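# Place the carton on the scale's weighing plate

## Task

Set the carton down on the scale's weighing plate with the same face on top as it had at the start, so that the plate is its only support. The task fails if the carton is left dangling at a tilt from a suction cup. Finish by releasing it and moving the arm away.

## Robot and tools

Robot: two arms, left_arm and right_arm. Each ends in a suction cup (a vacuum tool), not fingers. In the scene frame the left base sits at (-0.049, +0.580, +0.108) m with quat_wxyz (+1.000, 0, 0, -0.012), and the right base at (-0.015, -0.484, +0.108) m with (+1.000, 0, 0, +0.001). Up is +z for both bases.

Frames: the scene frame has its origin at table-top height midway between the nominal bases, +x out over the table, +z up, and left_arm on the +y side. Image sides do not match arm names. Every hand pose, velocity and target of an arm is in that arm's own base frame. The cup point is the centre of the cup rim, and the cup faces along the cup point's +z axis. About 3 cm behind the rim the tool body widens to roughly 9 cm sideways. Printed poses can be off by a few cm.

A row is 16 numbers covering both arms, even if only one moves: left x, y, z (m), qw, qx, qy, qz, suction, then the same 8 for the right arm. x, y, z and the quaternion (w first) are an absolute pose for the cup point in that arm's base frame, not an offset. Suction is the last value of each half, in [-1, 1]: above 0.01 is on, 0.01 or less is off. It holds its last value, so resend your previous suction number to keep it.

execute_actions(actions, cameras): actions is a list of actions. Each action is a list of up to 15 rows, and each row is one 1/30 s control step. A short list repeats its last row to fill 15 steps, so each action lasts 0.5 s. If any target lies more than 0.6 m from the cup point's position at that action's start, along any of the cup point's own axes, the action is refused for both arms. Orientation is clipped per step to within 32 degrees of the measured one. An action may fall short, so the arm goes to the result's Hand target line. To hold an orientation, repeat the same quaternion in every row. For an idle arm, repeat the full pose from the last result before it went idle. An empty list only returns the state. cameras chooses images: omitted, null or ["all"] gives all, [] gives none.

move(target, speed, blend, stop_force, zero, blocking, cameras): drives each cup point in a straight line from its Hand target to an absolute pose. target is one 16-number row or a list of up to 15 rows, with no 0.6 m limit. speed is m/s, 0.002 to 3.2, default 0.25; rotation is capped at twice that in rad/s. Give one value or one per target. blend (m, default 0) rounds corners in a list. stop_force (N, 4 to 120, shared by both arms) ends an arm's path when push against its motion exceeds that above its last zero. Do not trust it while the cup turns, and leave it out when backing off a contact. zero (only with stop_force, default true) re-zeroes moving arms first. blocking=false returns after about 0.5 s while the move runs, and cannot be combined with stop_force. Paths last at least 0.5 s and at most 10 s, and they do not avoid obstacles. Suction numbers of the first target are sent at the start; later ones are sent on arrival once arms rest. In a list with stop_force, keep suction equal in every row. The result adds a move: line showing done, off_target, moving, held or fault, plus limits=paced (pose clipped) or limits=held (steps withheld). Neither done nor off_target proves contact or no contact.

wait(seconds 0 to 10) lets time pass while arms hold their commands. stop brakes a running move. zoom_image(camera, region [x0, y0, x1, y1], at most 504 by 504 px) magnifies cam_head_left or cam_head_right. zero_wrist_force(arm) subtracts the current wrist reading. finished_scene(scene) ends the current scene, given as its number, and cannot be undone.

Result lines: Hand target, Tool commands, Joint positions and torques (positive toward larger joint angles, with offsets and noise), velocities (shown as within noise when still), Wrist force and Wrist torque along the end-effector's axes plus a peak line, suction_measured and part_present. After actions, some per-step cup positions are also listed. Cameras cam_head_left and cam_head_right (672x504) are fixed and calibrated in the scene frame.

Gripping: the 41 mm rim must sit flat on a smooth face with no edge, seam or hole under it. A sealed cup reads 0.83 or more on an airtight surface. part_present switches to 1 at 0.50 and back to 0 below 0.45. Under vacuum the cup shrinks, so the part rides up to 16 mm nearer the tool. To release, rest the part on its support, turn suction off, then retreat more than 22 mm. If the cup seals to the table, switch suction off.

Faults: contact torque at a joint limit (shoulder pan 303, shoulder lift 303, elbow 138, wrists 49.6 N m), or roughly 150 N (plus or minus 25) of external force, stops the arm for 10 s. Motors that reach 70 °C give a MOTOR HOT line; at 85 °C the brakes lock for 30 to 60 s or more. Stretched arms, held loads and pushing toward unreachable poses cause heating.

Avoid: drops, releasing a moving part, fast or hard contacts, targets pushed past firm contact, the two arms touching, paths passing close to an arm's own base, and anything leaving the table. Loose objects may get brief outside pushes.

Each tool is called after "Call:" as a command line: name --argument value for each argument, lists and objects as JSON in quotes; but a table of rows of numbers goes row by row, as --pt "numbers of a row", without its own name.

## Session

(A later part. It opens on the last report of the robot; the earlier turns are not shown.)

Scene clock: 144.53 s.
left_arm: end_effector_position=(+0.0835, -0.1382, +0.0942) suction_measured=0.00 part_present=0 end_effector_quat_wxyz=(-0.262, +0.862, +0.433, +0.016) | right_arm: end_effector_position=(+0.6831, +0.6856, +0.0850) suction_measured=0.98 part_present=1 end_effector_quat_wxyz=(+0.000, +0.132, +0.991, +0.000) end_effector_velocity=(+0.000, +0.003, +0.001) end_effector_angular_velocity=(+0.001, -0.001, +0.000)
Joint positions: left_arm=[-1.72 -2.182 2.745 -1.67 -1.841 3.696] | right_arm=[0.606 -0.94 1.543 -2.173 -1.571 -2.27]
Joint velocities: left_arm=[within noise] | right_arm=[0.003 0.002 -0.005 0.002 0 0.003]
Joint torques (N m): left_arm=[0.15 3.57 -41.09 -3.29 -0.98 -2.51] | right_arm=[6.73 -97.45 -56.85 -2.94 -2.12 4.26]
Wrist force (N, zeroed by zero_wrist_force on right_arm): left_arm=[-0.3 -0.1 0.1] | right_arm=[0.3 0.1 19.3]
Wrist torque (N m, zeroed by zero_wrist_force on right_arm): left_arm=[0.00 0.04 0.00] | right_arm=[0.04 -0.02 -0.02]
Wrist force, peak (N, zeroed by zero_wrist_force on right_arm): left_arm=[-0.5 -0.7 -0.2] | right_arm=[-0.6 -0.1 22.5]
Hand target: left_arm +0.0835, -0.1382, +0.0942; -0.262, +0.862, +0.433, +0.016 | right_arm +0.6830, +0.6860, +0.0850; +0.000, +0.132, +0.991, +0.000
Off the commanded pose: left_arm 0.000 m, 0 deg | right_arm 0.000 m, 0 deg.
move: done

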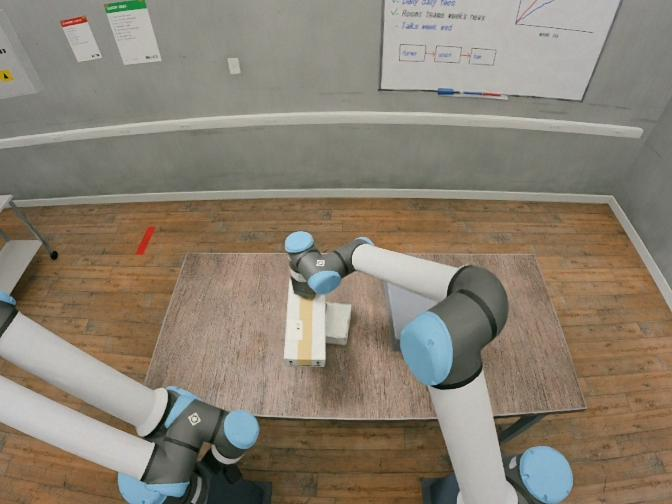

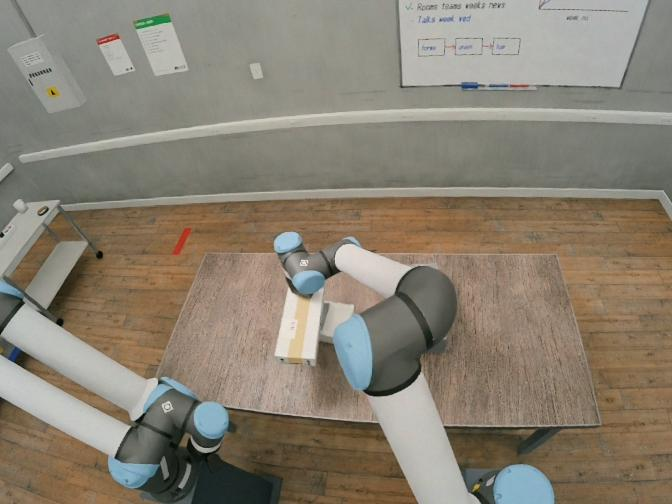

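Call:
move --pt "0.0835 -0.1382 0.0942 -0.262 0.862 0.433 0.016 0 0.683 0.686 0.02 0 0.132 0.991 0 1" --pt "0.0835 -0.1382 0.0942 -0.262 0.862 0.433 0.016 0 0.683 0.686 -0.07 0 0.132 0.991 0 1" --speed '[0.08,0.02]' --stop_force 8

Call:
zoom_image --camera "cam_head_left" --region '[240, 230, 400, 400]'

Call:
zoom_image --camera "cam_head_right" --region '[240, 230, 400, 400]'

Scene clock: 151.90 s.
left_arm: end_effector_position=(+0.0835, -0.1382, +0.0942) suction_measured=0.00 part_present=0 end_effector_quat_wxyz=(-0.262, +0.862, +0.433, +0.016) | right_arm: end_effector_position=(+0.6830, +0.6860, +0.0093) suction_measured=0.98 part_present=1 end_effector_quat_wxyz=(+0.000, +0.132, +0.991, +0.000)
Joint positions: left_arm=[-1.72 -2.182 2.745 -1.67 -1.841 3.696] | right_arm=[0.607 -0.865 1.571 -2.277 -1.571 -2.27]
Joint velocities: within noise
Joint torques (N m): left_arm=[1.52 3.62 -41.49 -3.28 -1.02 -2.6] | right_arm=[-1.27 -135.33 -50.11 -3 -1.44 2.5]
Wrist force (N, zeroed by zero_wrist_force on right_arm): left_arm=[-0.5 -0.3 0.0] | right_arm=[-0.5 -0.3 17.6]
Wrist torque (N m, zeroed by zero_wrist_force on right_arm): left_arm=[-0.03 0.08 0.00] | right_arm=[0.09 -0.04 -0.04]
Wrist force, peak (N, zeroed by zero_wrist_force on right_arm): left_arm=[-0.6 -0.8 -0.2] | right_arm=[-0.3 0.0 20.7]
Hand target: left_arm +0.0835, -0.1382, +0.0942; -0.262, +0.862, +0.433, +0.016 | right_arm +0.6830, +0.6860, +0.0093; +0.000, +0.132, +0.991, +0.000
Off the commanded pose: left_arm 0.000 m, 0 deg | right_arm 0.079 m, 0 deg.
move: contact (right_arm); path passed 1 of 2 targets

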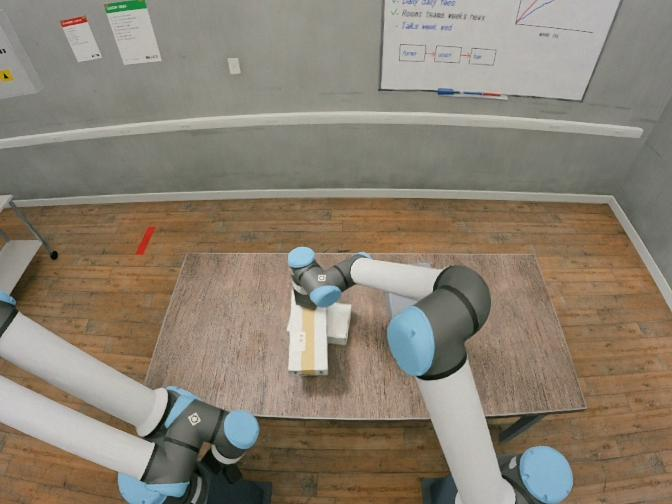

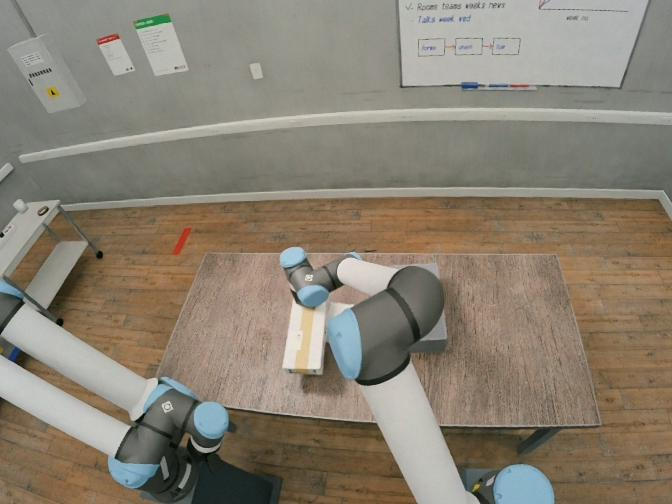

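Scaled by 2.965.

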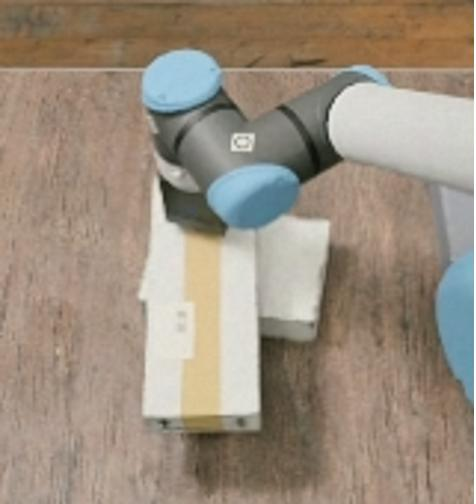

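Scaled by 2.965.

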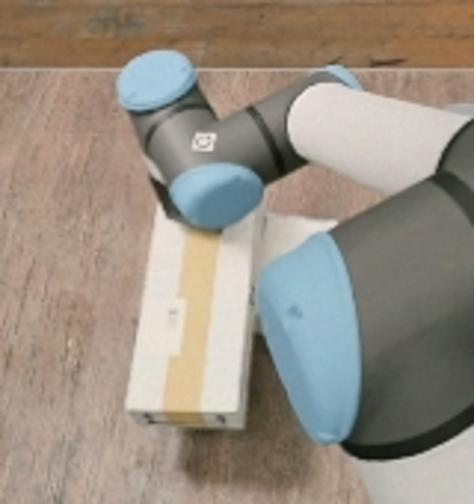

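Call:
move --target '[0.0835,-0.1382,0.0942,-0.262,0.862,0.433,0.016,0,0.683,0.686,-0.02,0,0.132,0.991,0,1]' --speed 0.01 --stop_force 18

Call:
zoom_image --camera "cam_head_left" --region '[240, 230, 400, 400]'

Call:
zoom_image --camera "cam_head_right" --region '[240, 230, 400, 400]'

Scene clock: 156.27 s.
left_arm: end_effector_position=(+0.0835, -0.1382, +0.0942) suction_measured=0.00 part_present=0 end_effector_quat_wxyz=(-0.262, +0.862, +0.433, +0.016) | right_arm: end_effector_position=(+0.6831, +0.6860, +0.0085) suction_measured=0.98 part_present=1 end_effector_quat_wxyz=(+0.000, +0.132, +0.991, +0.000)
Joint positions: left_arm=[-1.72 -2.182 2.745 -1.67 -1.841 3.696] | right_arm=[0.607 -0.864 1.571 -2.279 -1.571 -2.27]
Joint velocities: within noise
Joint torques (N m): left_arm=[3.31 3.31 -41.14 -2.91 -1.07 -2.43] | right_arm=[-1.9 -113.87 -42.57 -2.42 -1.43 2.4]
Wrist force (N, zeroed by zero_wrist_force on right_arm): left_arm=[-0.4 -0.6 -0.1] | right_arm=[5.9 -5.2 -4.2]
Wrist torque (N m, zeroed by zero_wrist_force on right_arm): left_arm=[-0.09 0.07 0.00] | right_arm=[-0.08 -0.16 -0.01]
Wrist force, peak (N, zeroed by zero_wrist_force on right_arm): left_arm=[-0.6 -0.7 -0.4] | right_arm=[10.3 -10.0 -16.1]
Hand target: left_arm +0.0835, -0.1382, +0.0942; -0.262, +0.862, +0.433, +0.016 | right_arm +0.6831, +0.6861, +0.0085; +0.000, +0.132, +0.991, +0.000
Off the commanded pose: left_arm 0.000 m, 0 deg | right_arm 0.028 m, 0 deg.
move: contact (right_arm)

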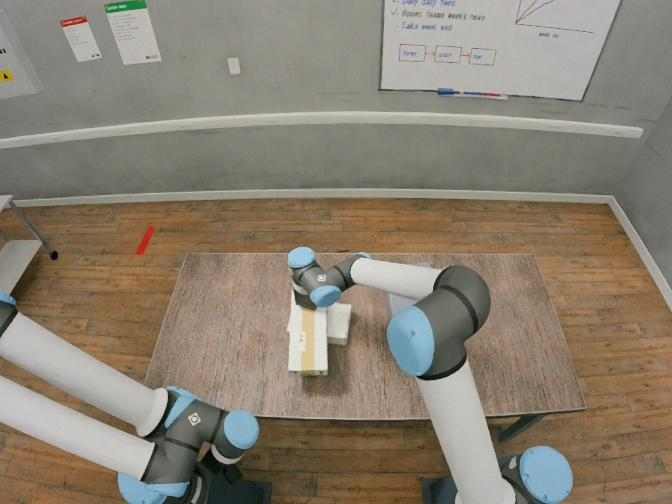

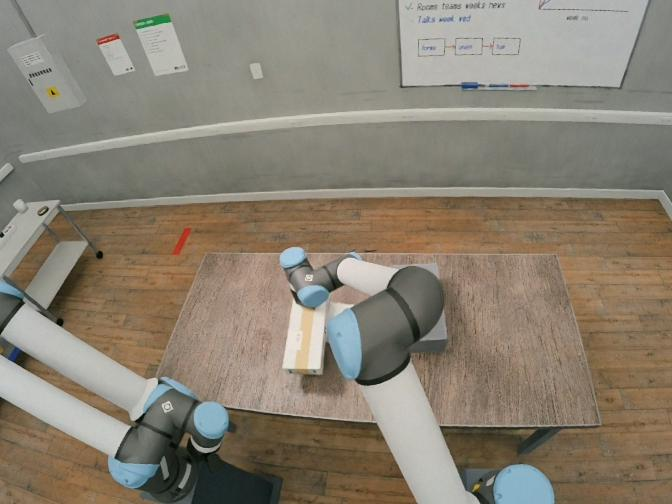

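Scaled by 2.965.

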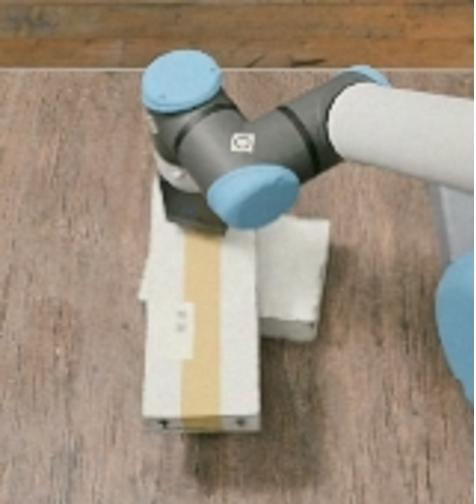

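Scaled by 2.965.

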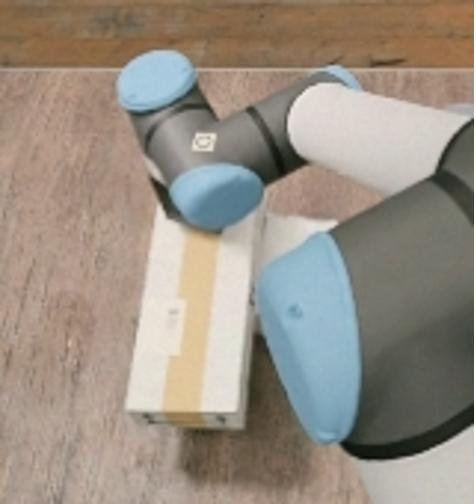

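Call:
move --target '[0.0835,-0.1382,0.0942,-0.262,0.862,0.433,0.016,0,0.683,0.686,0.0095,0,0.132,0.991,0,0]' --speed 0.02 --cameras '[]'

Call:
move --pt "0.0835 -0.1382 0.0942 -0.262 0.862 0.433 0.016 0 0.683 0.686 0.06 0 0.132 0.991 0 0" --pt "0.0835 -0.1382 0.0942 -0.262 0.862 0.433 0.016 0 0.683 0.586 0.20 0 0.132 0.991 0 0" --pt "0.0835 -0.1382 0.0942 -0.262 0.862 0.433 0.016 0 0.72 0.15 0.25 0 0.132 0.991 0 0" --speed '[0.05,0.2,0.35]' --blend '[0.01,0.03,0]'

Call:
zoom_image --camera "cam_head_left" --region '[240, 230, 400, 400]'

Call:
zoom_image --camera "cam_head_right" --region '[240, 230, 400, 400]'

Scene clock: 161.27 s.
left_arm: end_effector_position=(+0.0835, -0.1382, +0.0942) suction_measured=0.00 part_present=0 end_effector_quat_wxyz=(-0.262, +0.862, +0.433, +0.016) | right_arm: end_effector_position=(+0.6830, +0.6860, +0.0094) suction_measured=0.00 part_present=0 end_effector_quat_wxyz=(+0.000, +0.132, +0.991, +0.000)
Joint positions: left_arm=[-1.72 -2.182 2.745 -1.67 -1.841 3.696] | right_arm=[0.607 -0.865 1.571 -2.277 -1.571 -2.27]
Joint velocities: within noise
Joint torques (N m): left_arm=[4.83 4.75 -41.35 -3.08 -0.99 -2.51] | right_arm=[-1.81 -97.28 -32.36 1.5 -1.13 2.73]
Wrist force (N, zeroed by zero_wrist_force on right_arm): left_arm=[-0.1 -0.5 0.2] | right_arm=[2.1 -2.2 -21.3]
Wrist torque (N m, zeroed by zero_wrist_force on right_arm): left_arm=[-0.08 0.01 0.00] | right_arm=[0.04 -0.13 -0.04]
Wrist force, peak (N, zeroed by zero_wrist_force on right_arm): left_arm=[-0.6 -0.7 -0.1] | right_arm=[3.8 -4.4 -24.2]
Hand target: left_arm +0.0835, -0.1382, +0.0942; -0.262, +0.862, +0.433, +0.016 | right_arm +0.6830, +0.6860, +0.0095; +0.000, +0.132, +0.991, +0.000
Off the commanded pose: left_arm 0.000 m, 0 deg | right_arm 0.000 m, 0 deg.
move: done
No camera images: "cameras" was empty.

Scene clock: 165.17 s.
left_arm: end_effector_position=(+0.0835, -0.1382, +0.0942) suction_measured=0.00 part_present=0 end_effector_quat_wxyz=(-0.262, +0.862, +0.433, +0.016) | right_arm: end_effector_position=(+0.7200, +0.1503, +0.2500) suction_measured=0.00 part_present=0 end_effector_quat_wxyz=(+0.000, +0.132, +0.991, +0.000)
Joint positions: left_arm=[-1.72 -2.182 2.745 -1.67 -1.841 3.696] | right_arm=[-0.033 -1.422 1.914 -2.063 -1.571 -2.91]
Joint velocities: within noise
Joint torques (N m): left_arm=[5.86 5.32 -41.16 -3.09 -0.93 -2.15] | right_arm=[-12.22 -77.42 -33.93 -0.57 1.7 -3.19]
Wrist force (N, zeroed by zero_wrist_force on right_arm): left_arm=[-0.4 -0.4 -0.2] | right_arm=[0.1 0.3 -0.8]
Wrist torque (N m, zeroed by zero_wrist_force on right_arm): left_arm=[-0.06 0.06 0.00] | right_arm=[0.17 -0.02 -0.02]
Wrist force, peak (N, zeroed by zero_wrist_force on right_arm): left_arm=[-0.7 -0.6 0.1] | right_arm=[1.5 -2.5 -21.5]
Hand target: left_arm +0.0835, -0.1382, +0.0942; -0.262, +0.862, +0.433, +0.016 | right_arm +0.7200, +0.1500, +0.2500; +0.000, +0.132, +0.991, +0.000
Off the commanded pose: left_arm 0.000 m, 0 deg | right_arm 0.000 m, 0 deg.
move: done

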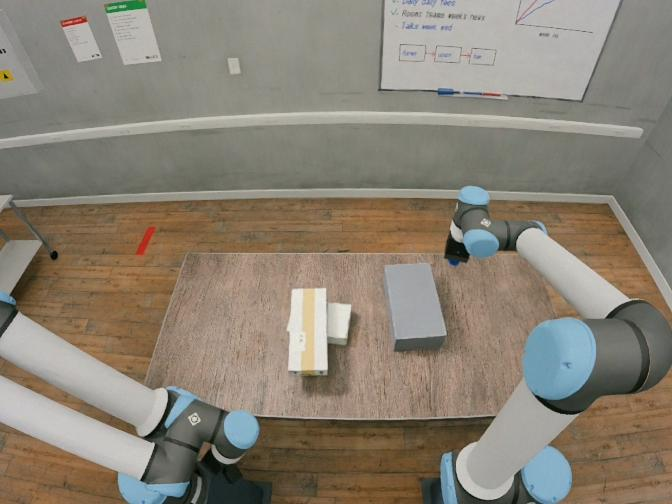

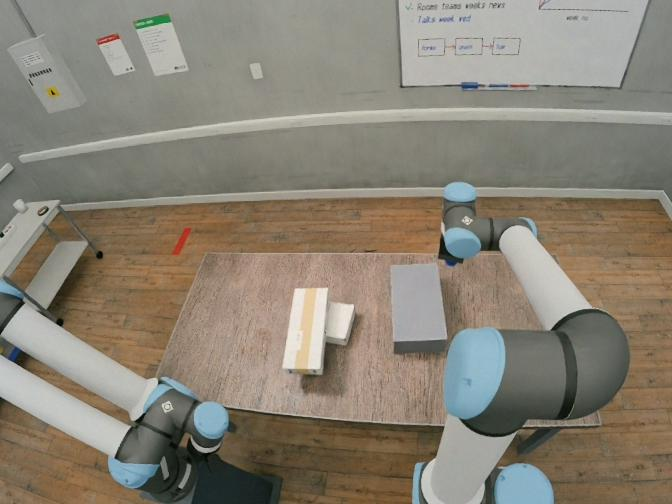

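Scaled by 2.965.

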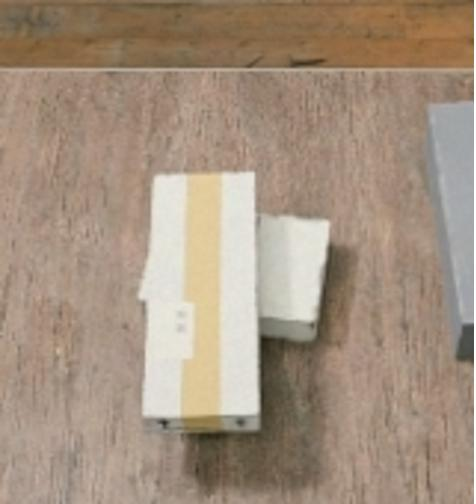

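Scaled by 2.965.

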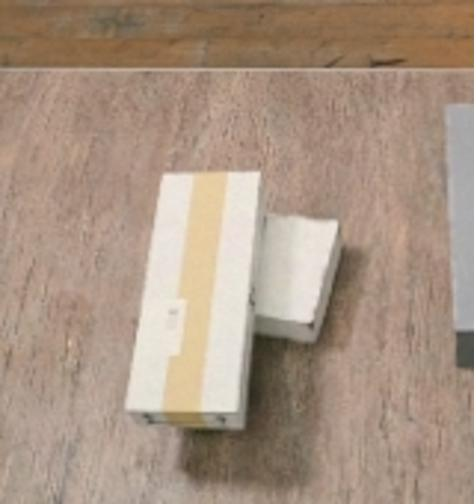

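Level and stable on the plate.

Call:
finished_scene --scene 2

The scene is finished: the task was done.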